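# Stand three objects upright on the tabletops beside the arms

## Task

Move the mailing tube onto the top of the lab bench beside arm1, the steel tube offcut onto the top of the desk beside arm2, and the green self-inking stamp onto the top of the lab bench beside arm3. Each must keep the upright orientation it has now, and its entire base must sit on that top. The attempt fails if any item that came from a top lies, unheld, on the floor or on a board beneath a top.

## Robot and tools

Robots. There are three arms, arm1, arm2 and arm3. Each is an i2rt Big YAM with six joints and a right hand that has index, middle and ring fingers plus a thumb. Every digit has four hinges, and each hinge has its own motor, so sixteen motors in all with nothing coupled. A wrist camera rides on a mast on the palm side. It looks toward the index knuckle at roughly 45 degrees, and an open hand blocks part of its view. Reach is about 1.06 m from the joint1 axis. Foot (base_link) poses in metres, with quaternions as w,x,y,z, and each foot facing its own +x: arm1 (-0.498, +0.642, +0.950), quat (+0.474, +0.003, +0.007, -0.881). arm2 (+0.758, +0.012, +0.825), quat (+0.531, +0.005, +0.004, -0.848). arm3 (-0.262, -0.648, +0.933), quat (+0.408, +0.004, -0.003, +0.913).

Frame. All poses use a single scene frame in metres, with its origin on the floor and +z up. The hand point moves rigidly with the palm. Its axes are: +z along the straightened fingers toward the tips; +x across the palm, away from the thumb; +y out of the palm face. The palm face is at y=-0.063 and the back of the hand at y=-0.12. Fingertips reach about z=+0.123 when the fingers are straight. The mast occupies x +0.042 to +0.098 and z -0.158 to -0.111, extending to y=+0.064. With joints 1, 5 and 6 at 0 and the hand level and pointing forward, the palm faces up and the thumb is on the right. Joint6 by itself cannot turn the palm fully downward. Reported hand positions can be off, more so at long reach.

move. There is one optional object per arm, keyed arm1, arm2 and arm3, plus an optional cameras list. Leave an arm out to give it no command. All parts of one action start together. An arm's object can contain the following.
- joints: absolute targets keyed by name. joint1_rad -2.879..2.879 turns the arm about its foot, counter-clockwise from above is positive. joint2_rad 0..3.141 is the shoulder: 0 is the upper arm pointing back, and larger values lift it and then bring it forward. joint3_rad 0..3.019 is the elbow: 0 is folded, and larger values open it. joint4_rad -1.692..1.57 pitches the hand, positive raises the fingers. joint5_rad -1.57..1.57 swings the hand sideways, positive to the arm's right. joint6_rad -2.094..2.094 rolls the hand, positive is clockwise seen from behind. Joint angles are in radians. Each joint moves at its own pace, so the hand can sweep widely.
- min_time_s (0.1..8 s): the shortest duration for this arm's joint motions. Fast motions overshoot, by up to about 30 degrees when the arm is stretched out.
- target: seven numbers [x, y, z, qw, qx, qy, qz], an absolute hand pose in the scene frame in metres, laid out as the hand line prints it. The hand follows a straight line from its hand_target toward this pose. speed is the top speed in m/s (0.002..4.3, default 0.25), and rotation is capped at twice that value in rad/s. Each control step clips the commanded pose to within 100 mm and 20 degrees of the measured pose. Paths of one action finish together, and after 10 s at most. The hand does not steer around obstacles or other arms, lags its path, and can exceed speed, especially near full extension. When target is used, joints may hold only hand keys; otherwise the call is refused.
- Hand keys: hand_index_/middle_/ring_ with _mcp, _abd, _pip, _dip, and hand_thumb_cmc, _axl, _mcp, _ipl. Each is an absolute goal from -1 to 1, mapped linearly between the hinge's two stops. On the fingers, -1 bends toward the palm, and the straight values are mcp +0.75, pip +0.58, dip +0.70, abd 0.00. On the thumb, -1 on cmc swings it round in front of the palm (straight +0.71), and the other thumb straight values are axl +0.68, mcp +0.23, ipl +0.17. Omitted keys keep their goals, so a grip holds. Sending a hinge its current position loosens a grip. A motor presses only while its goal lies past the object's surface. hand_current_limit (-1..1) caps every motor's current linearly from 0 to 550 mA and starts at +0.4. hand_speed (-0.96..1) sets the rate to a fraction (n+1)/2 of 8.5 rad/s and starts at -0.6.
A move with no action returns the full state of every robot and all images.

wait: seconds from 0 to 10, plus optional cameras. Nothing new is commanded.

zoom_image: camera name and region [x0, y0, x1, y1] in pixels from the top-left corner, at most 504 by 504. It works only on a camera in the newest images.

finished_scene: optional scene=1. It ends the scene and cannot be undone, and the objects must stay in place without help.

Cameras: arm1_cam_wrist, arm2_cam_wrist and arm3_cam_wrist are fisheye at 672x504. room_a and room_b are 896x504. "all" selects every camera and [] selects none.

Results. move lists the arms that received motion. "as last shown" marks an uncommanded arm, whose status reads "not commanded". pictures gives the order of the images. The per-arm lines are as follows. joint_positions includes hand hinges on their -1..1 scale and both settings. Joint velocities in rad/s, described as "within noise" when the arm is still. Joint torques in N m, offset and noisy; numbers 3 and 4 wrap at ±28. hand is the measured pose. hand_target is the pose at the currently held joint targets. hand_state has one word per motor: moving, goal, blocked or overload. <motor>_current_ma is positive when pushing toward -1. hand_goal_<motor> shows the current goals. Statuses: done means within 1 cm and 2 degrees, or within each joint's tolerance. off_target means at rest short of the target. time_out means a joint missed its time, and on_its_own shows the target it keeps pushing toward. "joint command not followed" and "pose unreachable" mean a safety check withheld the motion; not_followed means it ended withheld and a hand target was dropped. MOTOR HOT appears at 85 °C. OVER-TEMPERATURE FAULT at 100 °C makes that arm go limp for 30 to 60 s, and afterwards any keys marked limit_stop_at_motor_heat must be sent again. After any stop, hand commands sent during it are lost, so resend them.

Cautions. A hard press between two robots ends the scene in failure, and closing a hand on another robot's fingers counts as such a press. The safety check does not stop hands or wrist cameras from meeting. Arms keep pushing after contact and do not stop. Avoid drops of any height, releasing moving parts, slamming, and hard hits on fixed or heavy items. A finger motor at 495 mA or more for 5 s shuts down for 10 s. Holding loads and pushing into unreachable poses heats the joint motors. If one call in a reply is refused or interrupted by a stop, the later move, wait and finished_scene calls in that reply are skipped. Loose objects may occasionally be nudged by an outside push.

Each tool is called after ">>>" as a command line: name --argument value for each argument, lists and objects as JSON in quotes; but a table of rows of numbers goes row by row, as --pt "numbers of a row", without its own name.

## Session

>>> move

Scene clock: 0.00 s.
Joint torques (N m): no reading
Heat: arm1: hottest joint1_rad 28 °C; arm2: hottest joint2_rad 31 °C; arm3: hottest joint3_rad 31 °C.
Joint velocities: within noise
arm1.joint_positions: joint1_rad=-0.398 joint2_rad=+0.648 joint3_rad=+1.345 joint4_rad=-1.404 joint5_rad=+0.077 joint6_rad=+1.077 hand_index_mcp=+0.753 hand_index_abd=+0.000 hand_index_pip=+0.577 hand_index_dip=+0.696 hand_middle_mcp=+0.753 hand_middle_abd=+0.000 hand_middle_pip=+0.577 hand_middle_dip=+0.696 hand_ring_mcp=+0.753 hand_ring_abd=+0.000 hand_ring_pip=+0.577 hand_ring_dip=+0.696 hand_thumb_cmc=+0.714 hand_thumb_axl=+0.677 hand_thumb_mcp=+0.226 hand_thumb_ipl=+0.168 hand_current_limit=+0.400 hand_speed=-0.600
arm1.joint_status: not commanded
arm1.hand_state: goal,goal,goal,goal,goal,goal,goal,goal,goal,goal,goal,goal,goal,goal,goal,goal
arm1.index_mcp_current_ma: -12
arm1.index_abd_current_ma: 6
arm1.index_pip_current_ma: 8
arm1.index_dip_current_ma: -16
arm1.middle_mcp_current_ma: -8
arm1.middle_abd_current_ma: 2
arm1.middle_pip_current_ma: -24
arm1.middle_dip_current_ma: 0
arm1.ring_mcp_current_ma: 5
arm1.ring_abd_current_ma: 5
arm1.ring_pip_current_ma: -9
arm1.ring_dip_current_ma: 6
arm1.thumb_cmc_current_ma: 3
arm1.thumb_axl_current_ma: 5
arm1.thumb_mcp_current_ma: 7
arm1.thumb_ipl_current_ma: -8
arm1.hand_goal_index_mcp: 0.754
arm1.hand_goal_index_abd: 0.000
arm1.hand_goal_index_pip: 0.576
arm1.hand_goal_index_dip: 0.696
arm1.hand_goal_middle_mcp: 0.754
arm1.hand_goal_middle_abd: 0.000
arm1.hand_goal_middle_pip: 0.576
arm1.hand_goal_middle_dip: 0.696
arm1.hand_goal_ring_mcp: 0.754
arm1.hand_goal_ring_abd: 0.000
arm1.hand_goal_ring_pip: 0.576
arm1.hand_goal_ring_dip: 0.696
arm1.hand_goal_thumb_cmc: 0.714
arm1.hand_goal_thumb_axl: 0.678
arm1.hand_goal_thumb_mcp: 0.226
arm1.hand_goal_thumb_ipl: 0.168
arm1.hand: x=-0.7603 y=+0.5776 z=+1.4668 quat_wxyz=(+0.416, +0.457, -0.785, -0.021) (m; scene frame)
arm1.hand_target: x=-0.7589 y=+0.5784 z=+1.4806 quat_wxyz=(+0.431, +0.454, -0.780, -0.020) (m; scene frame)
arm1.hand_status: not commanded
arm2.joint_positions: joint1_rad=+0.786 joint2_rad=+0.583 joint3_rad=+1.414 joint4_rad=-1.165 joint5_rad=-0.045 joint6_rad=+1.123 hand_index_mcp=+0.753 hand_index_abd=+0.000 hand_index_pip=+0.577 hand_index_dip=+0.696 hand_middle_mcp=+0.753 hand_middle_abd=+0.000 hand_middle_pip=+0.577 hand_middle_dip=+0.696 hand_ring_mcp=+0.753 hand_ring_abd=+0.000 hand_ring_pip=+0.577 hand_ring_dip=+0.696 hand_thumb_cmc=+0.714 hand_thumb_axl=+0.677 hand_thumb_mcp=+0.226 hand_thumb_ipl=+0.168 hand_current_limit=+0.400 hand_speed=-0.600
arm2.joint_status: not commanded
arm2.hand_state: goal,goal,goal,goal,overload,goal,goal,goal,goal,goal,goal,goal,goal,goal,goal,goal
arm2.index_mcp_current_ma: 1
arm2.index_abd_current_ma: -11
arm2.index_pip_current_ma: -7
arm2.index_dip_current_ma: 3
arm2.middle_mcp_current_ma: -5
arm2.middle_abd_current_ma: -6
arm2.middle_pip_current_ma: 3
arm2.middle_dip_current_ma: -6
arm2.ring_mcp_current_ma: -2
arm2.ring_abd_current_ma: 6
arm2.ring_pip_current_ma: 7
arm2.ring_dip_current_ma: 4
arm2.thumb_cmc_current_ma: -10
arm2.thumb_axl_current_ma: -11
arm2.thumb_mcp_current_ma: 3
arm2.thumb_ipl_current_ma: -5
arm2.hand_goal_index_mcp: 0.754
arm2.hand_goal_index_abd: 0.000
arm2.hand_goal_index_pip: 0.576
arm2.hand_goal_index_dip: 0.696
arm2.hand_goal_middle_mcp: 0.754
arm2.hand_goal_middle_abd: 0.000
arm2.hand_goal_middle_pip: 0.576
arm2.hand_goal_middle_dip: 0.696
arm2.hand_goal_ring_mcp: 0.754
arm2.hand_goal_ring_abd: 0.000
arm2.hand_goal_ring_pip: 0.576
arm2.hand_goal_ring_dip: 0.696
arm2.hand_goal_thumb_cmc: 0.714
arm2.hand_goal_thumb_axl: 0.678
arm2.hand_goal_thumb_mcp: 0.226
arm2.hand_goal_thumb_ipl: 0.168
arm2.hand: x=+0.7597 y=-0.2508 z=+1.4329 quat_wxyz=(+0.415, +0.758, -0.304, +0.400) (m; scene frame)
arm2.hand_target: x=+0.7584 y=-0.2475 z=+1.4456 quat_wxyz=(+0.424, +0.751, -0.301, +0.407) (m; scene frame)
arm2.hand_status: not commanded
arm3.joint_positions: joint1_rad=+0.425 joint2_rad=+0.629 joint3_rad=+1.396 joint4_rad=-1.335 joint5_rad=-0.034 joint6_rad=+1.010 hand_index_mcp=+0.753 hand_index_abd=+0.000 hand_index_pip=+0.577 hand_index_dip=+0.696 hand_middle_mcp=+0.753 hand_middle_abd=+0.000 hand_middle_pip=+0.577 hand_middle_dip=+0.696 hand_ring_mcp=+0.753 hand_ring_abd=+0.000 hand_ring_pip=+0.577 hand_ring_dip=+0.696 hand_thumb_cmc=+0.714 hand_thumb_axl=+0.677 hand_thumb_mcp=+0.226 hand_thumb_ipl=+0.168 hand_current_limit=+0.400 hand_speed=-0.600
arm3.joint_status: not commanded
arm3.hand_state: goal,goal,goal,goal,goal,goal,goal,goal,goal,goal,goal,goal,goal,goal,goal,goal
arm3.index_mcp_current_ma: 2
arm3.index_abd_current_ma: 11
arm3.index_pip_current_ma: -8
arm3.index_dip_current_ma: -18
arm3.middle_mcp_current_ma: 4
arm3.middle_abd_current_ma: -7
arm3.middle_pip_current_ma: -3
arm3.middle_dip_current_ma: -11
arm3.ring_mcp_current_ma: 11
arm3.ring_abd_current_ma: -5
arm3.ring_pip_current_ma: -13
arm3.ring_dip_current_ma: -9
arm3.thumb_cmc_current_ma: 18
arm3.thumb_axl_current_ma: 4
arm3.thumb_mcp_current_ma: 23
arm3.thumb_ipl_current_ma: 8
arm3.hand_goal_index_mcp: 0.754
arm3.hand_goal_index_abd: 0.000
arm3.hand_goal_index_pip: 0.576
arm3.hand_goal_index_dip: 0.696
arm3.hand_goal_middle_mcp: 0.754
arm3.hand_goal_middle_abd: 0.000
arm3.hand_goal_middle_pip: 0.576
arm3.hand_goal_middle_dip: 0.696
arm3.hand_goal_ring_mcp: 0.754
arm3.hand_goal_ring_abd: 0.000
arm3.hand_goal_ring_pip: 0.576
arm3.hand_goal_ring_dip: 0.696
arm3.hand_goal_thumb_cmc: 0.714
arm3.hand_goal_thumb_axl: 0.678
arm3.hand_goal_thumb_mcp: 0.226
arm3.hand_goal_thumb_ipl: 0.168
arm3.hand: x=-0.4613 y=-0.4772 z=+1.4962 quat_wxyz=(-0.433, -0.073, +0.872, +0.216) (m; scene frame)
arm3.hand_target: x=-0.4592 y=-0.4782 z=+1.5091 quat_wxyz=(-0.444, -0.073, +0.865, +0.223) (m; scene frame)
arm3.hand_status: not commanded
pictures: arm1_cam_wrist, arm2_cam_wrist, arm3_cam_wrist, room_a, room_b

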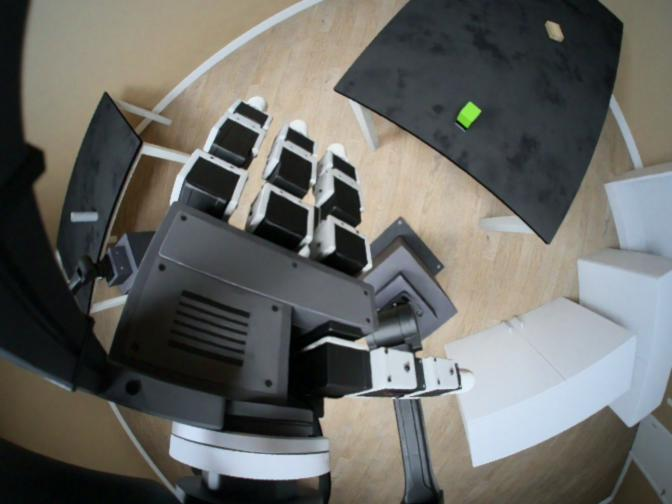

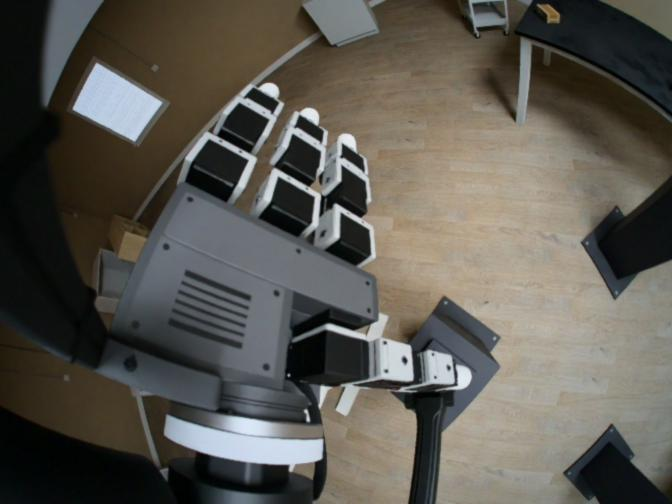

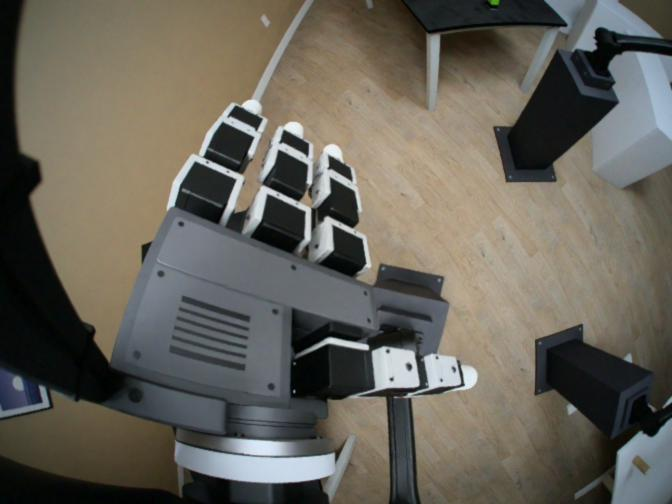

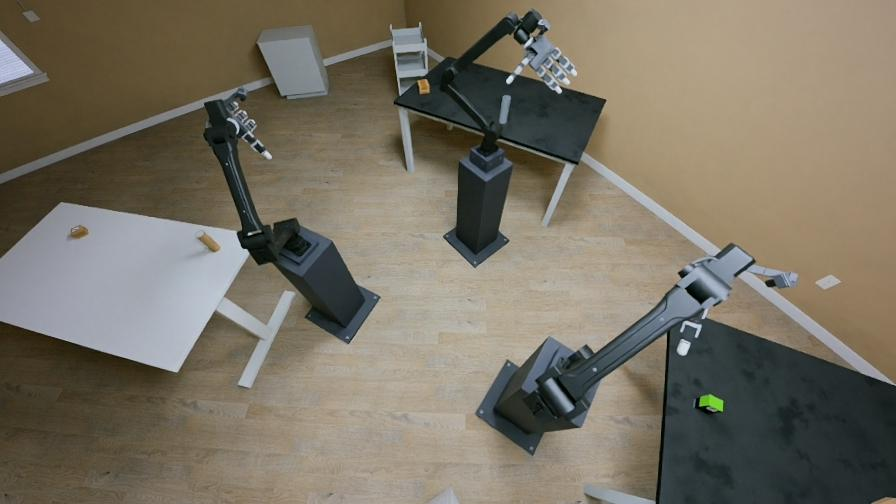

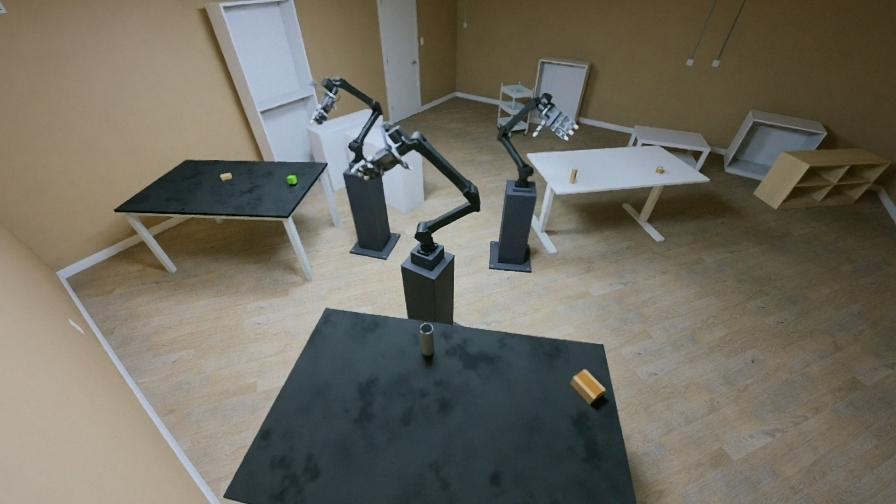

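>>> zoom_image --camera "room_b" --region '[360, 280, 640, 440]'

>>> zoom_image --camera "room_b" --region '[500, 130, 740, 250]'

>>> zoom_image --camera "room_b" --region '[100, 130, 340, 280]'

>>> zoom_image --camera "room_a" --region '[600, 300, 896, 504]'

>>> zoom_image --camera "room_a" --region '[0, 180, 400, 400]'

>>> zoom_image --camera "room_a" --region '[380, 20, 620, 240]'

Scaled by 1.800 from the camera's image (finer frame: 1280x720).

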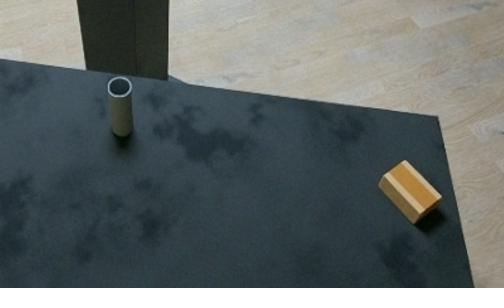

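Scaled by 2.100 from the camera's image (finer frame: 1280x720).

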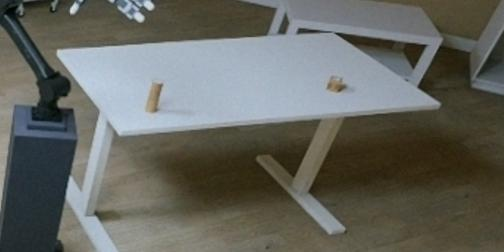

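Scaled by 2.100 from the camera's image (finer frame: 1280x720).

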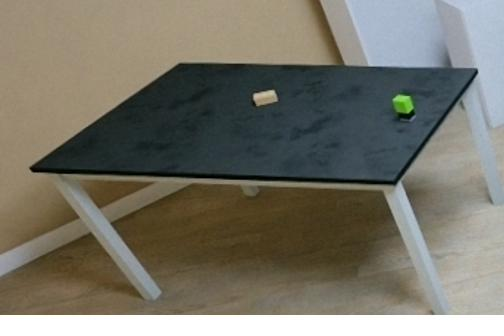

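Scaled by 1.703 from the camera's image (finer frame: 1280x720).

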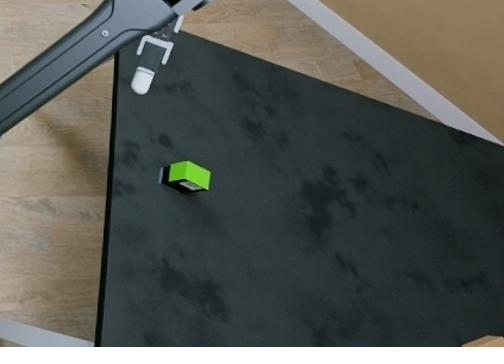

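Scaled by 1.260 from the camera's image (finer frame: 1280x720).

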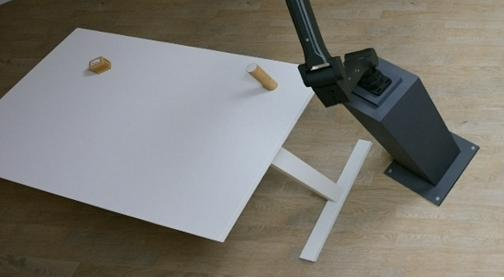

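Scaled by 2.100 from the camera's image (finer frame: 1280x720).

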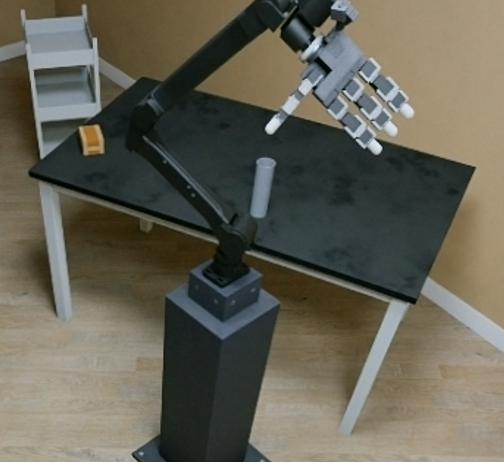

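>>> zoom_image --camera "arm1_cam_wrist" --region '[420, 70, 520, 160]'

>>> zoom_image --camera "arm1_cam_wrist" --region '[40, 180, 140, 260]'

>>> zoom_image --camera "room_a" --region '[180, 215, 260, 265]'

Scaled by 5.040 from the camera's image (finer frame: 960x720).

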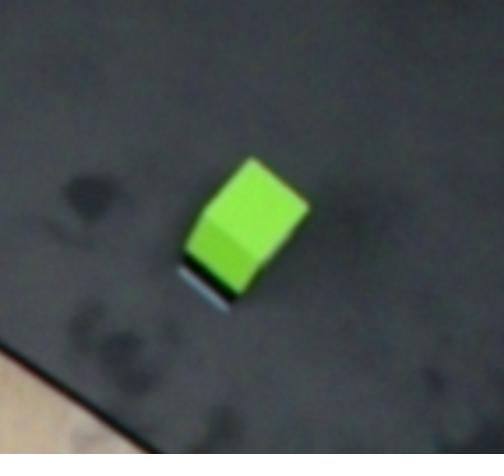

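Scaled by 5.040 from the camera's image (finer frame: 960x720).

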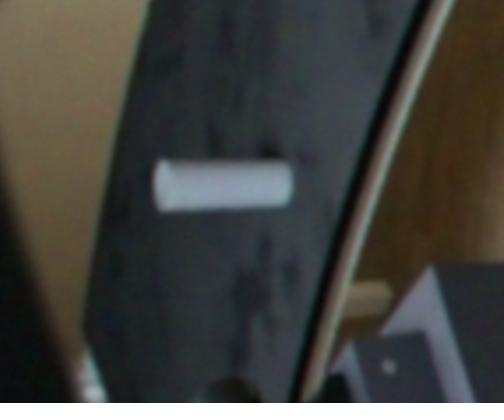

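Scaled by 6.300 from the camera's image (finer frame: 1280x720).

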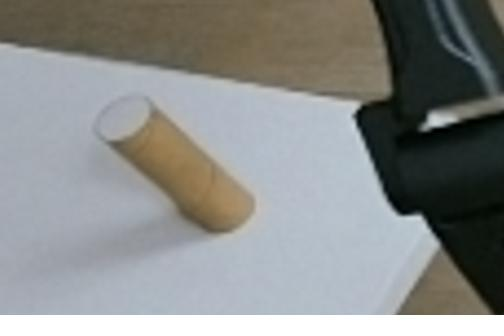

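>>> move --arm1 '{"joints": {"joint1_rad": -1.1}, "min_time_s": 1.5}' --arm2 '{"joints": {"joint1_rad": 1.95}, "min_time_s": 2}' --arm3 '{"joints": {"joint1_rad": 2.05}, "min_time_s": 2.5}' --cameras '["arm1_cam_wrist", "arm2_cam_wrist", "arm3_cam_wrist"]'

Scene clock: 252.13 s.
Joint torques (N m): arm1=[-0.5 2.43 9.84 2.18 0.21 -0.06] | arm2=[0.62 2.26 8.49 2.65 0 -0.14] | arm3=[-0.56 1.55 9.76 2.19 0.13 -0.14]
Heat: arm1: hottest joint3_rad 32 °C; arm2: hottest joint3_rad 32 °C; arm3: hottest joint3_rad 37 °C.
move: arm1 done; arm2 done; arm3 done
Joint velocities: within noise
arm1.joint_positions: joint1_rad=-1.097 joint2_rad=+0.648 joint3_rad=+1.345 joint4_rad=-1.404 joint5_rad=+0.077 joint6_rad=+1.077 hand_index_mcp=+0.759 hand_index_abd=+0.000 hand_index_pip=+0.577 hand_index_dip=+0.696 hand_middle_mcp=+0.758 hand_middle_abd=+0.000 hand_middle_pip=+0.577 hand_middle_dip=+0.696 hand_ring_mcp=+0.759 hand_ring_abd=+0.000 hand_ring_pip=+0.577 hand_ring_dip=+0.696 hand_thumb_cmc=+0.717 hand_thumb_axl=+0.677 hand_thumb_mcp=+0.224 hand_thumb_ipl=+0.168 hand_current_limit=+0.400 hand_speed=-0.600
arm1.joint_status: all done
arm1.hand_state: goal,goal,goal,goal,goal,goal,goal,goal,goal,goal,goal,goal,goal,goal,goal,goal
arm1.index_mcp_current_ma: -6
arm1.index_abd_current_ma: 10
arm1.index_pip_current_ma: 16
arm1.index_dip_current_ma: -16
arm1.middle_mcp_current_ma: -2
arm1.middle_abd_current_ma: 4
arm1.middle_pip_current_ma: -9
arm1.middle_dip_current_ma: 0
arm1.ring_mcp_current_ma: 21
arm1.ring_abd_current_ma: -1
arm1.ring_pip_current_ma: -3
arm1.ring_dip_current_ma: 2
arm1.thumb_cmc_current_ma: 7
arm1.thumb_axl_current_ma: 8
arm1.thumb_mcp_current_ma: -2
arm1.thumb_ipl_current_ma: -18
arm1.hand_goal_index_mcp: 0.754
arm1.hand_goal_index_abd: 0.000
arm1.hand_goal_index_pip: 0.576
arm1.hand_goal_index_dip: 0.696
arm1.hand_goal_middle_mcp: 0.754
arm1.hand_goal_middle_abd: 0.000
arm1.hand_goal_middle_pip: 0.576
arm1.hand_goal_middle_dip: 0.696
arm1.hand_goal_ring_mcp: 0.754
arm1.hand_goal_ring_abd: 0.000
arm1.hand_goal_ring_pip: 0.576
arm1.hand_goal_ring_dip: 0.696
arm1.hand_goal_thumb_cmc: 0.714
arm1.hand_goal_thumb_axl: 0.678
arm1.hand_goal_thumb_mcp: 0.226
arm1.hand_goal_thumb_ipl: 0.168
arm1.hand: x=-0.7349 y=+0.7601 z=+1.4695 quat_wxyz=(+0.388, +0.160, -0.892, -0.165)
arm1.hand_target: x=-0.7329 y=+0.7604 z=+1.4833 quat_wxyz=(+0.402, +0.157, -0.886, -0.169)
arm1.hand_status: not commanded
arm2.joint_positions: joint1_rad=+1.943 joint2_rad=+0.583 joint3_rad=+1.414 joint4_rad=-1.165 joint5_rad=-0.046 joint6_rad=+1.123 hand_index_mcp=+0.758 hand_index_abd=+0.004 hand_index_pip=+0.577 hand_index_dip=+0.696 hand_middle_mcp=+0.837 hand_middle_abd=+0.003 hand_middle_pip=+0.577 hand_middle_dip=+0.696 hand_ring_mcp=+0.758 hand_ring_abd=+0.004 hand_ring_pip=+0.577 hand_ring_dip=+0.696 hand_thumb_cmc=+0.716 hand_thumb_axl=+0.677 hand_thumb_mcp=+0.226 hand_thumb_ipl=+0.168 hand_current_limit=+0.400 hand_speed=-0.600
arm2.joint_status: all done
arm2.hand_state: goal,goal,goal,goal,overload,goal,goal,goal,goal,goal,goal,goal,goal,goal,goal,goal
arm2.index_mcp_current_ma: 19
arm2.index_abd_current_ma: 4
arm2.index_pip_current_ma: 1
arm2.index_dip_current_ma: 9
arm2.middle_mcp_current_ma: -2
arm2.middle_abd_current_ma: 8
arm2.middle_pip_current_ma: 14
arm2.middle_dip_current_ma: 4
arm2.ring_mcp_current_ma: -2
arm2.ring_abd_current_ma: 11
arm2.ring_pip_current_ma: 16
arm2.ring_dip_current_ma: 5
arm2.thumb_cmc_current_ma: -6
arm2.thumb_axl_current_ma: -6
arm2.thumb_mcp_current_ma: -8
arm2.thumb_ipl_current_ma: 9
arm2.hand_goal_index_mcp: 0.754
arm2.hand_goal_index_abd: 0.000
arm2.hand_goal_index_pip: 0.576
arm2.hand_goal_index_dip: 0.696
arm2.hand_goal_middle_mcp: 0.754
arm2.hand_goal_middle_abd: 0.000
arm2.hand_goal_middle_pip: 0.576
arm2.hand_goal_middle_dip: 0.696
arm2.hand_goal_ring_mcp: 0.754
arm2.hand_goal_ring_abd: 0.000
arm2.hand_goal_ring_pip: 0.576
arm2.hand_goal_ring_dip: 0.696
arm2.hand_goal_thumb_cmc: 0.714
arm2.hand_goal_thumb_axl: 0.678
arm2.hand_goal_thumb_mcp: 0.226
arm2.hand_goal_thumb_ipl: 0.168
arm2.hand: x=+0.9910 y=-0.0930 z=+1.4359 quat_wxyz=(+0.129, +0.798, +0.159, +0.567)
arm2.hand_target: x=+0.9879 y=-0.0914 z=+1.4485 quat_wxyz=(+0.131, +0.789, +0.160, +0.579)
arm2.hand_status: not commanded
arm3.joint_positions: joint1_rad=+2.048 joint2_rad=+0.629 joint3_rad=+1.396 joint4_rad=-1.335 joint5_rad=-0.035 joint6_rad=+1.010 hand_index_mcp=+0.762 hand_index_abd=+0.001 hand_index_pip=+0.577 hand_index_dip=+0.696 hand_middle_mcp=+0.762 hand_middle_abd=+0.000 hand_middle_pip=+0.577 hand_middle_dip=+0.696 hand_ring_mcp=+0.763 hand_ring_abd=+0.001 hand_ring_pip=+0.577 hand_ring_dip=+0.696 hand_thumb_cmc=+0.719 hand_thumb_axl=+0.677 hand_thumb_mcp=+0.226 hand_thumb_ipl=+0.168 hand_current_limit=+0.400 hand_speed=-0.600
arm3.joint_status: all done
arm3.hand_state: goal,goal,goal,goal,goal,goal,goal,goal,goal,goal,goal,goal,goal,goal,goal,goal
arm3.index_mcp_current_ma: -2
arm3.index_abd_current_ma: 1
arm3.index_pip_current_ma: -5
arm3.index_dip_current_ma: -5
arm3.middle_mcp_current_ma: -3
arm3.middle_abd_current_ma: -13
arm3.middle_pip_current_ma: -7
arm3.middle_dip_current_ma: -7
arm3.ring_mcp_current_ma: 15
arm3.ring_abd_current_ma: -3
arm3.ring_pip_current_ma: 7
arm3.ring_dip_current_ma: 0
arm3.thumb_cmc_current_ma: 20
arm3.thumb_axl_current_ma: -5
arm3.thumb_mcp_current_ma: 12
arm3.thumb_ipl_current_ma: -1
arm3.hand_goal_index_mcp: 0.754
arm3.hand_goal_index_abd: 0.000
arm3.hand_goal_index_pip: 0.576
arm3.hand_goal_index_dip: 0.696
arm3.hand_goal_middle_mcp: 0.754
arm3.hand_goal_middle_abd: 0.000
arm3.hand_goal_middle_pip: 0.576
arm3.hand_goal_middle_dip: 0.696
arm3.hand_goal_ring_mcp: 0.754
arm3.hand_goal_ring_abd: 0.000
arm3.hand_goal_ring_pip: 0.576
arm3.hand_goal_ring_dip: 0.696
arm3.hand_goal_thumb_cmc: 0.714
arm3.hand_goal_thumb_axl: 0.678
arm3.hand_goal_thumb_mcp: 0.226
arm3.hand_goal_thumb_ipl: 0.168
arm3.hand: x=-0.4237 y=-0.8635 z=+1.4927 quat_wxyz=(-0.449, -0.685, +0.549, -0.163)
arm3.hand_target: x=-0.4224 y=-0.8619 z=+1.5057 quat_wxyz=(-0.462, -0.681, +0.544, -0.167)
arm3.hand_status: not commanded
arm1_cam_wrist: T_world_to_cam=[[0.43506, 0.86552, -0.2482, 0.05941], [0.89746, -0.43911, 0.04183, 0.87283], [-0.07278, -0.24095, -0.96781, 1.66948]] pos_world=[-0.68766, 0.73411, 1.59397]
arm2_cam_wrist: T_world_to_cam=[[-0.13851, -0.86992, -0.47333, 0.77716], [-0.91212, 0.29825, -0.28123, 1.27607], [0.38582, 0.39278, -0.83479, 0.97691]] pos_world=[0.89466, -0.08824, 1.54223]
arm3_cam_wrist: T_world_to_cam=[[-0.78976, 0.53363, -0.30254, 0.60886], [0.57413, 0.81669, -0.05822, 0.97617], [0.21601, -0.21968, -0.95136, 1.44514]] pos_world=[-0.39176, -0.80467, 1.61588]

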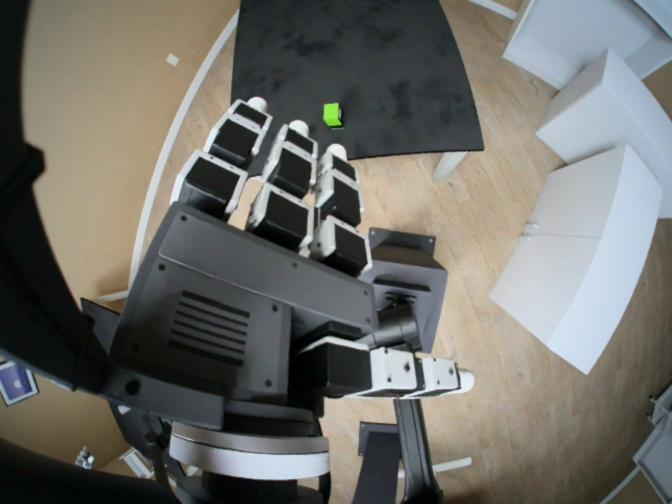

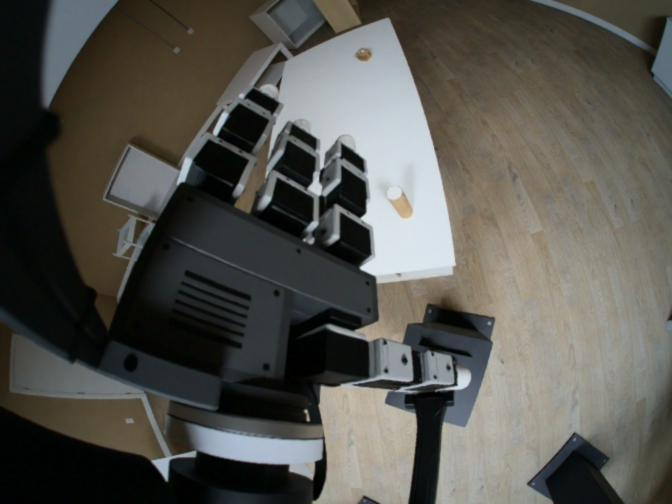

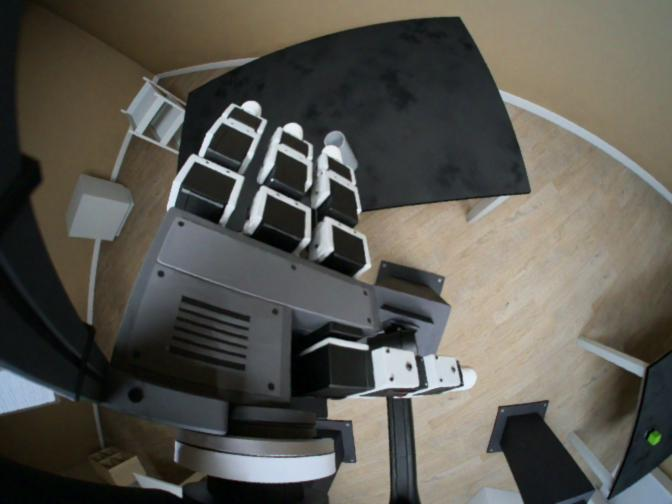

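>>> move --arm1 '{"target": [-1.06, 0.77, 1.12, 0.402, 0.157, -0.886, -0.169], "speed": 0.4}' --arm2 '{"target": [1.16, -0.13, 1.15, 0.131, 0.789, 0.160, 0.579], "speed": 0.4}' --arm3 '{"target": [-0.55, -1.15, 1.17, -0.462, -0.681, 0.544, -0.167], "speed": 0.4}' --cameras '["arm1_cam_wrist", "arm2_cam_wrist", "arm3_cam_wrist"]'

Scene clock: 263.77 s.
Joint torques (N m): arm1=[-0.09 -12.75 11.11 2.61 0.43 0.06] | arm2=[-0.79 -4.25 10.21 3.18 -0.15 -0.28] | arm3=[-1.26 -13.39 10.4 2.81 -0.06 -0.26]
Heat: arm1: hottest joint3_rad 32 °C; arm2: hottest joint3_rad 32 °C; arm3: hottest joint3_rad 37 °C.
move: arm1 off_target; arm2 off_target; arm3 off_target
Joint velocities: within noise
arm1.joint_positions: joint1_rad=-1.030 joint2_rad=+1.496 joint3_rad=+0.848 joint4_rad=-0.115 joint5_rad=+0.131 joint6_rad=+1.115 hand_index_mcp=+0.763 hand_index_abd=+0.003 hand_index_pip=+0.577 hand_index_dip=+0.696 hand_middle_mcp=+0.761 hand_middle_abd=+0.002 hand_middle_pip=+0.577 hand_middle_dip=+0.696 hand_ring_mcp=+0.762 hand_ring_abd=+0.002 hand_ring_pip=+0.577 hand_ring_dip=+0.696 hand_thumb_cmc=+0.719 hand_thumb_axl=+0.677 hand_thumb_mcp=+0.219 hand_thumb_ipl=+0.168 hand_current_limit=+0.400 hand_speed=-0.600
arm1.joint_status: not commanded
arm1.hand_state: goal,goal,goal,goal,goal,goal,goal,goal,goal,goal,goal,goal,goal,goal,goal,goal
arm1.index_mcp_current_ma: -2
arm1.index_abd_current_ma: 2
arm1.index_pip_current_ma: 19
arm1.index_dip_current_ma: -7
arm1.middle_mcp_current_ma: -11
arm1.middle_abd_current_ma: 5
arm1.middle_pip_current_ma: -1
arm1.middle_dip_current_ma: 3
arm1.ring_mcp_current_ma: 16
arm1.ring_abd_current_ma: 4
arm1.ring_pip_current_ma: 14
arm1.ring_dip_current_ma: 12
arm1.thumb_cmc_current_ma: 4
arm1.thumb_axl_current_ma: 3
arm1.thumb_mcp_current_ma: 5
arm1.thumb_ipl_current_ma: -9
arm1.hand_goal_index_mcp: 0.754
arm1.hand_goal_index_abd: 0.000
arm1.hand_goal_index_pip: 0.576
arm1.hand_goal_index_dip: 0.696
arm1.hand_goal_middle_mcp: 0.754
arm1.hand_goal_middle_abd: 0.000
arm1.hand_goal_middle_pip: 0.576
arm1.hand_goal_middle_dip: 0.696
arm1.hand_goal_ring_mcp: 0.754
arm1.hand_goal_ring_abd: 0.000
arm1.hand_goal_ring_pip: 0.576
arm1.hand_goal_ring_dip: 0.696
arm1.hand_goal_thumb_cmc: 0.714
arm1.hand_goal_thumb_axl: 0.678
arm1.hand_goal_thumb_mcp: 0.226
arm1.hand_goal_thumb_ipl: 0.168
arm1.hand: x=-1.0401 y=+0.7721 z=+1.0849 quat_wxyz=(+0.365, +0.165, -0.902, -0.162)
arm1.hand_target: x=-1.0581 y=+0.7699 z=+1.1204 quat_wxyz=(+0.402, +0.157, -0.886, -0.169)
arm1.hand_status: off_target (0.040 m and 4.8 deg from the pose sent, 0.477 m and 1.8 deg at the start)
arm2.joint_positions: joint1_rad=+1.841 joint2_rad=+0.760 joint3_rad=+0.599 joint4_rad=-0.191 joint5_rad=-0.158 joint6_rad=+1.101 hand_index_mcp=+0.758 hand_index_abd=+0.007 hand_index_pip=+0.577 hand_index_dip=+0.696 hand_middle_mcp=+0.844 hand_middle_abd=+0.006 hand_middle_pip=+0.577 hand_middle_dip=+0.696 hand_ring_mcp=+0.758 hand_ring_abd=+0.007 hand_ring_pip=+0.577 hand_ring_dip=+0.696 hand_thumb_cmc=+0.716 hand_thumb_axl=+0.677 hand_thumb_mcp=+0.226 hand_thumb_ipl=+0.168 hand_current_limit=+0.400 hand_speed=-0.600
arm2.joint_status: not commanded
arm2.hand_state: goal,goal,goal,goal,overload,goal,goal,goal,goal,goal,goal,goal,goal,goal,goal,goal
arm2.index_mcp_current_ma: 17
arm2.index_abd_current_ma: 4
arm2.index_pip_current_ma: -8
arm2.index_dip_current_ma: -2
arm2.middle_mcp_current_ma: 0
arm2.middle_abd_current_ma: 17
arm2.middle_pip_current_ma: 12
arm2.middle_dip_current_ma: -4
arm2.ring_mcp_current_ma: 2
arm2.ring_abd_current_ma: 15
arm2.ring_pip_current_ma: -4
arm2.ring_dip_current_ma: 3
arm2.thumb_cmc_current_ma: -1
arm2.thumb_axl_current_ma: -6
arm2.thumb_mcp_current_ma: -7
arm2.thumb_ipl_current_ma: 1
arm2.hand_goal_index_mcp: 0.754
arm2.hand_goal_index_abd: 0.000
arm2.hand_goal_index_pip: 0.576
arm2.hand_goal_index_dip: 0.696
arm2.hand_goal_middle_mcp: 0.754
arm2.hand_goal_middle_abd: 0.000
arm2.hand_goal_middle_pip: 0.576
arm2.hand_goal_middle_dip: 0.696
arm2.hand_goal_ring_mcp: 0.754
arm2.hand_goal_ring_abd: 0.000
arm2.hand_goal_ring_pip: 0.576
arm2.hand_goal_ring_dip: 0.696
arm2.hand_goal_thumb_cmc: 0.714
arm2.hand_goal_thumb_axl: 0.678
arm2.hand_goal_thumb_mcp: 0.226
arm2.hand_goal_thumb_ipl: 0.168
arm2.hand: x=+1.1593 y=-0.1248 z=+1.1324 quat_wxyz=(+0.117, +0.802, +0.159, +0.564)
arm2.hand_target: x=+1.1596 y=-0.1297 z=+1.1498 quat_wxyz=(+0.131, +0.789, +0.160, +0.579)
arm2.hand_status: off_target (0.018 m and 2.8 deg from the pose sent, 0.334 m and 1.7 deg at the start)
arm3.joint_positions: joint1_rad=+2.021 joint2_rad=+1.355 joint3_rad=+0.860 joint4_rad=-0.105 joint5_rad=-0.061 joint6_rad=+1.003 hand_index_mcp=+0.765 hand_index_abd=+0.004 hand_index_pip=+0.577 hand_index_dip=+0.696 hand_middle_mcp=+0.764 hand_middle_abd=+0.004 hand_middle_pip=+0.577 hand_middle_dip=+0.696 hand_ring_mcp=+0.764 hand_ring_abd=+0.005 hand_ring_pip=+0.577 hand_ring_dip=+0.696 hand_thumb_cmc=+0.719 hand_thumb_axl=+0.677 hand_thumb_mcp=+0.223 hand_thumb_ipl=+0.168 hand_current_limit=+0.400 hand_speed=-0.600
arm3.joint_status: not commanded
arm3.hand_state: goal,goal,goal,goal,goal,goal,goal,goal,goal,goal,goal,goal,goal,goal,goal,goal
arm3.index_mcp_current_ma: 4
arm3.index_abd_current_ma: 10
arm3.index_pip_current_ma: 12
arm3.index_dip_current_ma: 1
arm3.middle_mcp_current_ma: -11
arm3.middle_abd_current_ma: 5
arm3.middle_pip_current_ma: -6
arm3.middle_dip_current_ma: -6
arm3.ring_mcp_current_ma: 14
arm3.ring_abd_current_ma: -1
arm3.ring_pip_current_ma: -3
arm3.ring_dip_current_ma: -13
arm3.thumb_cmc_current_ma: 7
arm3.thumb_axl_current_ma: 9
arm3.thumb_mcp_current_ma: -1
arm3.thumb_ipl_current_ma: 5
arm3.hand_goal_index_mcp: 0.754
arm3.hand_goal_index_abd: 0.000
arm3.hand_goal_index_pip: 0.576
arm3.hand_goal_index_dip: 0.696
arm3.hand_goal_middle_mcp: 0.754
arm3.hand_goal_middle_abd: 0.000
arm3.hand_goal_middle_pip: 0.576
arm3.hand_goal_middle_dip: 0.696
arm3.hand_goal_ring_mcp: 0.754
arm3.hand_goal_ring_abd: 0.000
arm3.hand_goal_ring_pip: 0.576
arm3.hand_goal_ring_dip: 0.696
arm3.hand_goal_thumb_cmc: 0.714
arm3.hand_goal_thumb_axl: 0.678
arm3.hand_goal_thumb_mcp: 0.226
arm3.hand_goal_thumb_ipl: 0.168
arm3.hand: x=-0.5448 y=-1.1453 z=+1.1432 quat_wxyz=(-0.435, -0.689, +0.556, -0.162)
arm3.hand_target: x=-0.5496 y=-1.1493 z=+1.1699 quat_wxyz=(-0.462, -0.681, +0.544, -0.167)
arm3.hand_status: off_target (0.028 m and 3.6 deg from the pose sent, 0.450 m and 1.7 deg at the start)
arm1_cam_wrist: T_world_to_cam=[[0.4471, 0.86647, -0.22208, 0.06992], [0.89421, -0.43914, 0.08692, 1.11578], [-0.02221, -0.23745, -0.97115, 1.33136]] pos_world=[-0.99943, 0.74552, 1.21148]
arm2_cam_wrist: T_world_to_cam=[[-0.13533, -0.86226, -0.48805, 0.64304], [-0.91926, 0.29304, -0.26283, 1.34055], [0.36965, 0.41308, -0.8323, 0.68957]] pos_world=[1.06444, -0.12321, 1.2401]
arm3_cam_wrist: T_world_to_cam=[[-0.78335, 0.54238, -0.30362, 0.57258], [0.57573, 0.81724, -0.02553, 1.21954], [0.23428, -0.1948, -0.95245, 1.11655]] pos_world=[-0.51519, -1.0897, 1.26844]

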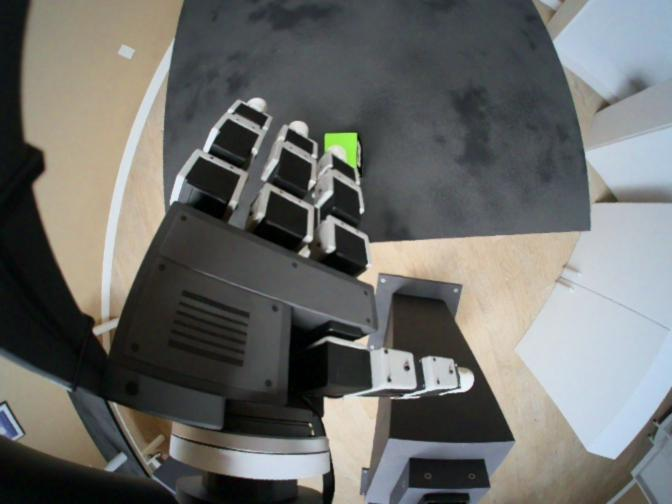

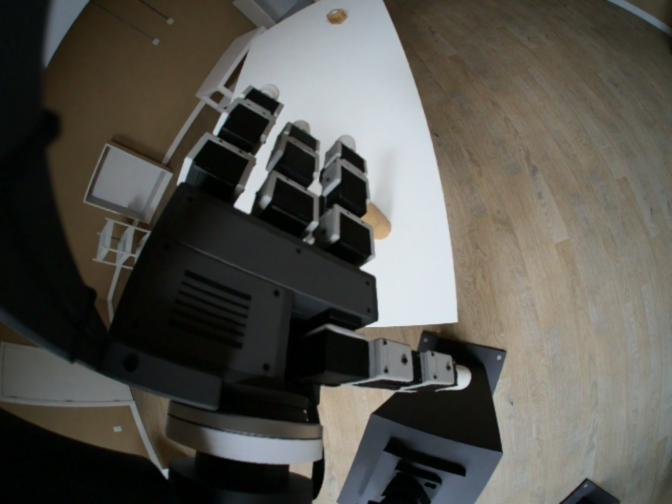

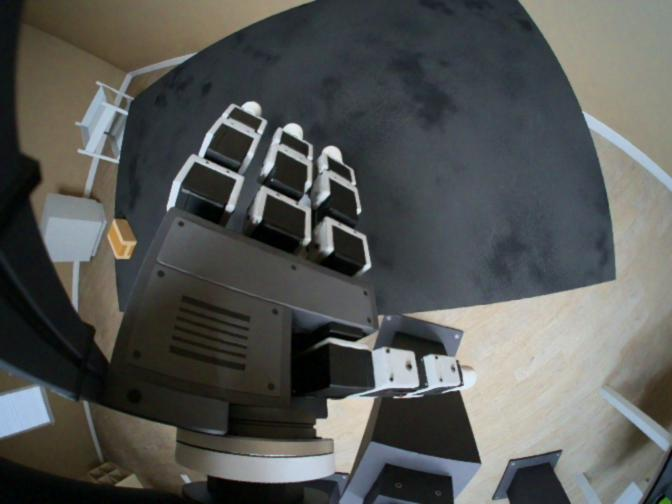

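>>> zoom_image --camera "arm1_cam_wrist" --region '[280, 90, 420, 230]'

>>> zoom_image --camera "arm2_cam_wrist" --region '[310, 150, 450, 290]'

Scaled by 3.600 from the camera's image (finer frame: 960x720).

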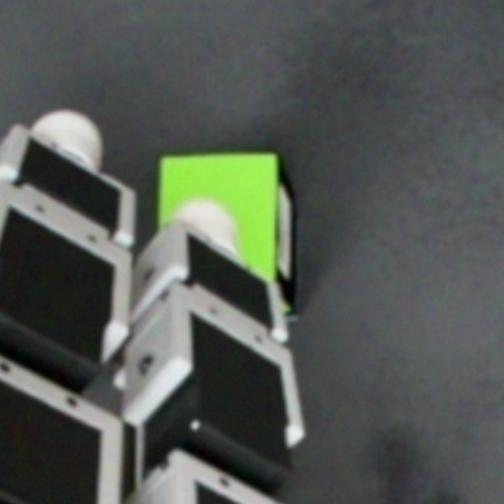

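Scaled by 3.600 from the camera's image (finer frame: 960x720).

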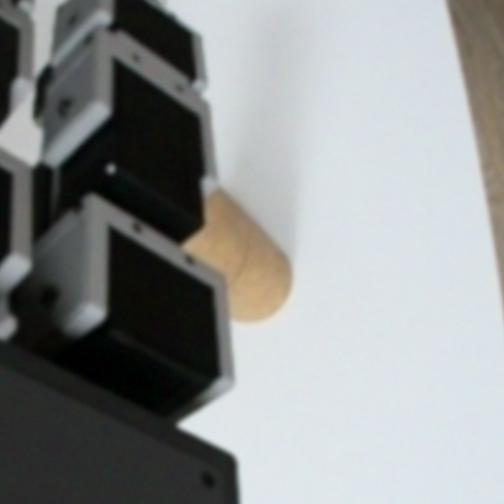

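>>> move --arm1 '{"target": [-1.11, 0.67, 1.16, 0.402, 0.157, -0.886, -0.169], "speed": 0.4}' --arm2 '{"target": [1.14, -0.02, 1.22, 0.131, 0.789, 0.160, 0.579], "speed": 0.4}' --arm3 '{"target": [-0.40, -1.18, 1.22, -0.462, -0.681, 0.544, -0.167], "speed": 0.4}' --cameras '["arm1_cam_wrist", "arm2_cam_wrist", "arm3_cam_wrist"]'

Scene clock: 277.30 s.
Joint torques (N m): arm1=[-1.03 -12.69 11.11 1.5 0.55 0.08] | arm2=[-0.21 -1.96 12.98 1.77 0.19 0.05] | arm3=[-0.97 -11.69 14.19 1.42 0.48 -0.02]
Heat: arm1: hottest joint3_rad 32 °C; arm2: hottest joint3_rad 31 °C; arm3: hottest joint3_rad 36 °C.
move: arm1 off_target; arm2 off_target; arm3 off_target
Joint velocities: within noise
arm1.joint_positions: joint1_rad=-0.811 joint2_rad=+1.557 joint3_rad=+1.086 joint4_rad=-0.258 joint5_rad=+0.293 joint6_rad=+1.250 hand_index_mcp=+0.763 hand_index_abd=+0.003 hand_index_pip=+0.577 hand_index_dip=+0.696 hand_middle_mcp=+0.761 hand_middle_abd=+0.002 hand_middle_pip=+0.577 hand_middle_dip=+0.696 hand_ring_mcp=+0.762 hand_ring_abd=+0.003 hand_ring_pip=+0.577 hand_ring_dip=+0.696 hand_thumb_cmc=+0.722 hand_thumb_axl=+0.677 hand_thumb_mcp=+0.219 hand_thumb_ipl=+0.168 hand_current_limit=+0.400 hand_speed=-0.600
arm1.joint_status: not commanded
arm1.hand_state: goal,goal,goal,goal,goal,goal,goal,goal,goal,goal,goal,goal,goal,goal,goal,goal
arm1.index_mcp_current_ma: -10
arm1.index_abd_current_ma: 14
arm1.index_pip_current_ma: 12
arm1.index_dip_current_ma: -12
arm1.middle_mcp_current_ma: -3
arm1.middle_abd_current_ma: 9
arm1.middle_pip_current_ma: -4
arm1.middle_dip_current_ma: -11
arm1.ring_mcp_current_ma: 21
arm1.ring_abd_current_ma: 16
arm1.ring_pip_current_ma: 3
arm1.ring_dip_current_ma: 5
arm1.thumb_cmc_current_ma: 22
arm1.thumb_axl_current_ma: 3
arm1.thumb_mcp_current_ma: -5
arm1.thumb_ipl_current_ma: -5
arm1.hand_goal_index_mcp: 0.754
arm1.hand_goal_index_abd: 0.000
arm1.hand_goal_index_pip: 0.576
arm1.hand_goal_index_dip: 0.696
arm1.hand_goal_middle_mcp: 0.754
arm1.hand_goal_middle_abd: 0.000
arm1.hand_goal_middle_pip: 0.576
arm1.hand_goal_middle_dip: 0.696
arm1.hand_goal_ring_mcp: 0.754
arm1.hand_goal_ring_abd: 0.000
arm1.hand_goal_ring_pip: 0.576
arm1.hand_goal_ring_dip: 0.696
arm1.hand_goal_thumb_cmc: 0.714
arm1.hand_goal_thumb_axl: 0.678
arm1.hand_goal_thumb_mcp: 0.226
arm1.hand_goal_thumb_ipl: 0.168
arm1.hand: x=-1.1010 y=+0.6680 z=+1.1480 quat_wxyz=(+0.393, +0.167, -0.888, -0.169)
arm1.hand_target: x=-1.1096 y=+0.6700 z=+1.1602 quat_wxyz=(+0.402, +0.157, -0.886, -0.169)
arm1.hand_status: off_target (0.015 m and 1.6 deg from the pose sent, 0.145 m and 4.8 deg at the start)
arm2.joint_positions: joint1_rad=+2.315 joint2_rad=+0.684 joint3_rad=+0.726 joint4_rad=-0.388 joint5_rad=+0.297 joint6_rad=+1.218 hand_index_mcp=+0.763 hand_index_abd=+0.008 hand_index_pip=+0.577 hand_index_dip=+0.696 hand_middle_mcp=+0.900 hand_middle_abd=+0.007 hand_middle_pip=+0.577 hand_middle_dip=+0.696 hand_ring_mcp=+0.762 hand_ring_abd=+0.008 hand_ring_pip=+0.577 hand_ring_dip=+0.696 hand_thumb_cmc=+0.719 hand_thumb_axl=+0.677 hand_thumb_mcp=+0.225 hand_thumb_ipl=+0.168 hand_current_limit=+0.400 hand_speed=-0.600
arm2.joint_status: not commanded
arm2.hand_state: goal,goal,goal,goal,overload,goal,goal,goal,goal,goal,goal,goal,goal,goal,goal,goal
arm2.index_mcp_current_ma: 34
arm2.index_abd_current_ma: -4
arm2.index_pip_current_ma: 11
arm2.index_dip_current_ma: -2
arm2.middle_mcp_current_ma: -2
arm2.middle_abd_current_ma: 14
arm2.middle_pip_current_ma: 9
arm2.middle_dip_current_ma: -3
arm2.ring_mcp_current_ma: 19
arm2.ring_abd_current_ma: 12
arm2.ring_pip_current_ma: 7
arm2.ring_dip_current_ma: 2
arm2.thumb_cmc_current_ma: 8
arm2.thumb_axl_current_ma: -13
arm2.thumb_mcp_current_ma: -8
arm2.thumb_ipl_current_ma: 5
arm2.hand_goal_index_mcp: 0.754
arm2.hand_goal_index_abd: 0.000
arm2.hand_goal_index_pip: 0.576
arm2.hand_goal_index_dip: 0.696
arm2.hand_goal_middle_mcp: 0.754
arm2.hand_goal_middle_abd: 0.000
arm2.hand_goal_middle_pip: 0.576
arm2.hand_goal_middle_dip: 0.696
arm2.hand_goal_ring_mcp: 0.754
arm2.hand_goal_ring_abd: 0.000
arm2.hand_goal_ring_pip: 0.576
arm2.hand_goal_ring_dip: 0.696
arm2.hand_goal_thumb_cmc: 0.714
arm2.hand_goal_thumb_axl: 0.678
arm2.hand_goal_thumb_mcp: 0.226
arm2.hand_goal_thumb_ipl: 0.168
arm2.hand: x=+1.1368 y=-0.0185 z=+1.1998 quat_wxyz=(+0.134, +0.794, +0.172, +0.567)
arm2.hand_target: x=+1.1393 y=-0.0200 z=+1.2198 quat_wxyz=(+0.131, +0.789, +0.160, +0.579)
arm2.hand_status: off_target (0.021 m and 2.1 deg from the pose sent, 0.138 m and 2.8 deg at the start)
arm3.joint_positions: joint1_rad=+2.397 joint2_rad=+1.280 joint3_rad=+0.910 joint4_rad=-0.245 joint5_rad=+0.257 joint6_rad=+1.177 hand_index_mcp=+0.772 hand_index_abd=+0.005 hand_index_pip=+0.577 hand_index_dip=+0.696 hand_middle_mcp=+0.773 hand_middle_abd=+0.005 hand_middle_pip=+0.577 hand_middle_dip=+0.696 hand_ring_mcp=+0.773 hand_ring_abd=+0.006 hand_ring_pip=+0.577 hand_ring_dip=+0.696 hand_thumb_cmc=+0.728 hand_thumb_axl=+0.677 hand_thumb_mcp=+0.222 hand_thumb_ipl=+0.168 hand_current_limit=+0.400 hand_speed=-0.600
arm3.joint_status: not commanded
arm3.hand_state: goal,goal,goal,goal,goal,goal,goal,goal,goal,goal,goal,goal,goal,goal,goal,goal
arm3.index_mcp_current_ma: -11
arm3.index_abd_current_ma: -2
arm3.index_pip_current_ma: 9
arm3.index_dip_current_ma: -6
arm3.middle_mcp_current_ma: 10
arm3.middle_abd_current_ma: -3
arm3.middle_pip_current_ma: -8
arm3.middle_dip_current_ma: 0
arm3.ring_mcp_current_ma: 8
arm3.ring_abd_current_ma: 1
arm3.ring_pip_current_ma: -2
arm3.ring_dip_current_ma: 13
arm3.thumb_cmc_current_ma: 7
arm3.thumb_axl_current_ma: -11
arm3.thumb_mcp_current_ma: 21
arm3.thumb_ipl_current_ma: -3
arm3.hand_goal_index_mcp: 0.754
arm3.hand_goal_index_abd: 0.000
arm3.hand_goal_index_pip: 0.576
arm3.hand_goal_index_dip: 0.696
arm3.hand_goal_middle_mcp: 0.754
arm3.hand_goal_middle_abd: 0.000
arm3.hand_goal_middle_pip: 0.576
arm3.hand_goal_middle_dip: 0.696
arm3.hand_goal_ring_mcp: 0.754
arm3.hand_goal_ring_abd: 0.000
arm3.hand_goal_ring_pip: 0.576
arm3.hand_goal_ring_dip: 0.696
arm3.hand_goal_thumb_cmc: 0.714
arm3.hand_goal_thumb_axl: 0.678
arm3.hand_goal_thumb_mcp: 0.226
arm3.hand_goal_thumb_ipl: 0.168
arm3.hand: x=-0.3976 y=-1.1684 z=+1.1868 quat_wxyz=(-0.442, -0.698, +0.543, -0.151)
arm3.hand_target: x=-0.3998 y=-1.1783 z=+1.2201 quat_wxyz=(-0.462, -0.681, +0.544, -0.167)
arm3.hand_status: off_target (0.035 m and 3.5 deg from the pose sent, 0.168 m and 3.6 deg at the start)
arm1_cam_wrist: T_world_to_cam=[[0.42165, 0.874, -0.24152, 0.19057], [0.90329, -0.42815, 0.02761, 1.18976], [-0.07928, -0.22981, -0.97, 1.2973]] pos_world=[-1.0522, 0.64097, 1.27156]
arm2_cam_wrist: T_world_to_cam=[[-0.12205, -0.88375, -0.45177, 0.70551], [-0.91645, 0.27511, -0.29059, 1.33627], [0.38109, 0.37856, -0.84348, 0.70987]] pos_world=[1.0402, -0.01286, 1.30579]
arm3_cam_wrist: T_world_to_cam=[[-0.80268, 0.53113, -0.27131, 0.65438], [0.56133, 0.82649, -0.0427, 1.18025], [0.20156, -0.18657, -0.96154, 1.12659]] pos_world=[-0.36432, -1.11284, 1.3112]

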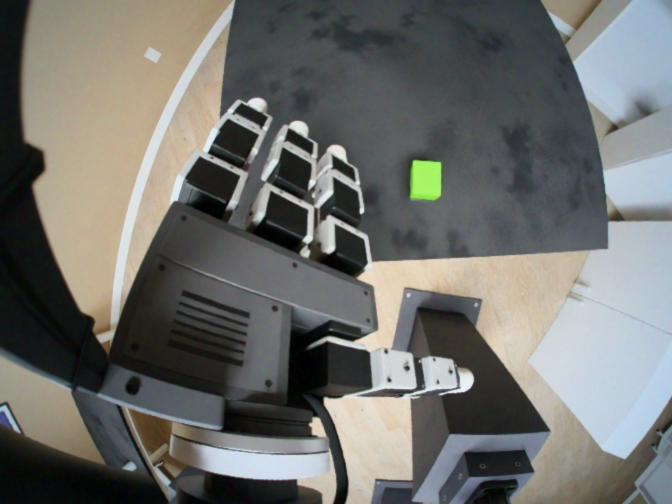

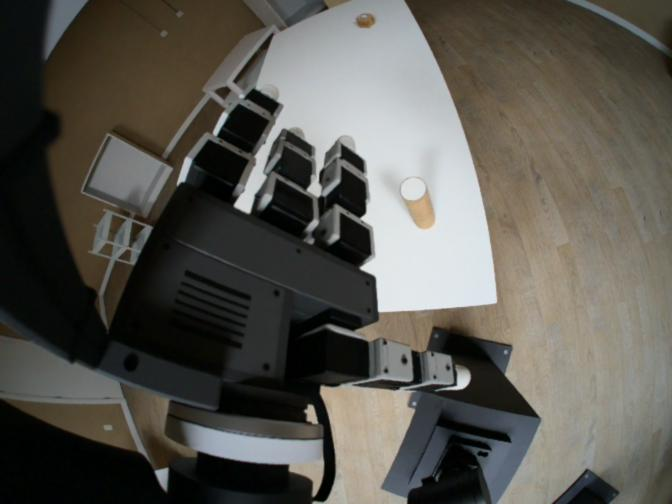

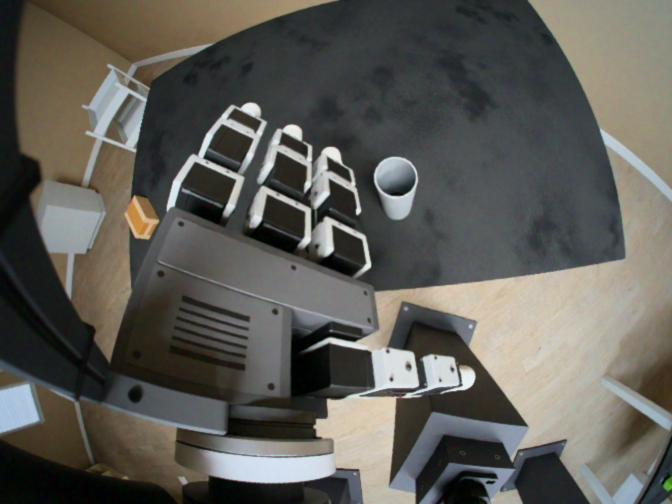

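>>> zoom_image --camera "arm1_cam_wrist" --region '[385, 140, 465, 220]'

>>> zoom_image --camera "arm2_cam_wrist" --region '[380, 160, 460, 240]'

>>> zoom_image --camera "arm3_cam_wrist" --region '[355, 145, 435, 225]'

Scaled by 6.300 from the camera's image (finer frame: 960x720).

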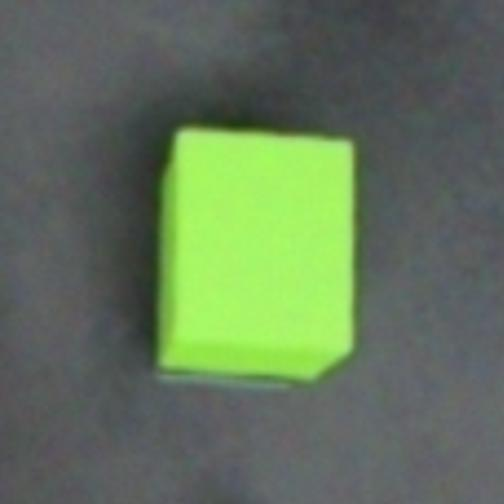

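Scaled by 6.300 from the camera's image (finer frame: 960x720).

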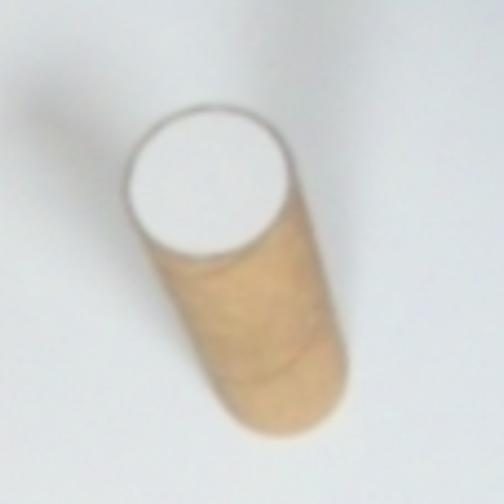

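Scaled by 6.300 from the camera's image (finer frame: 960x720).

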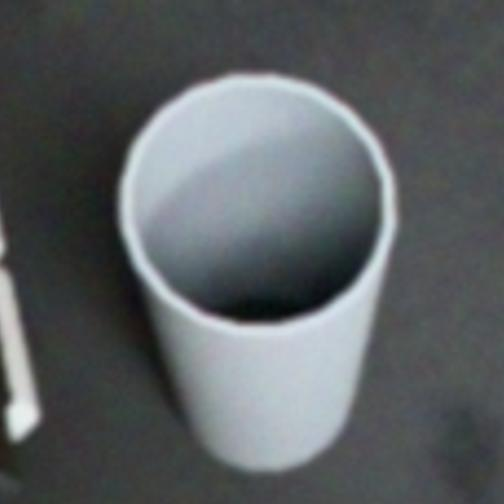

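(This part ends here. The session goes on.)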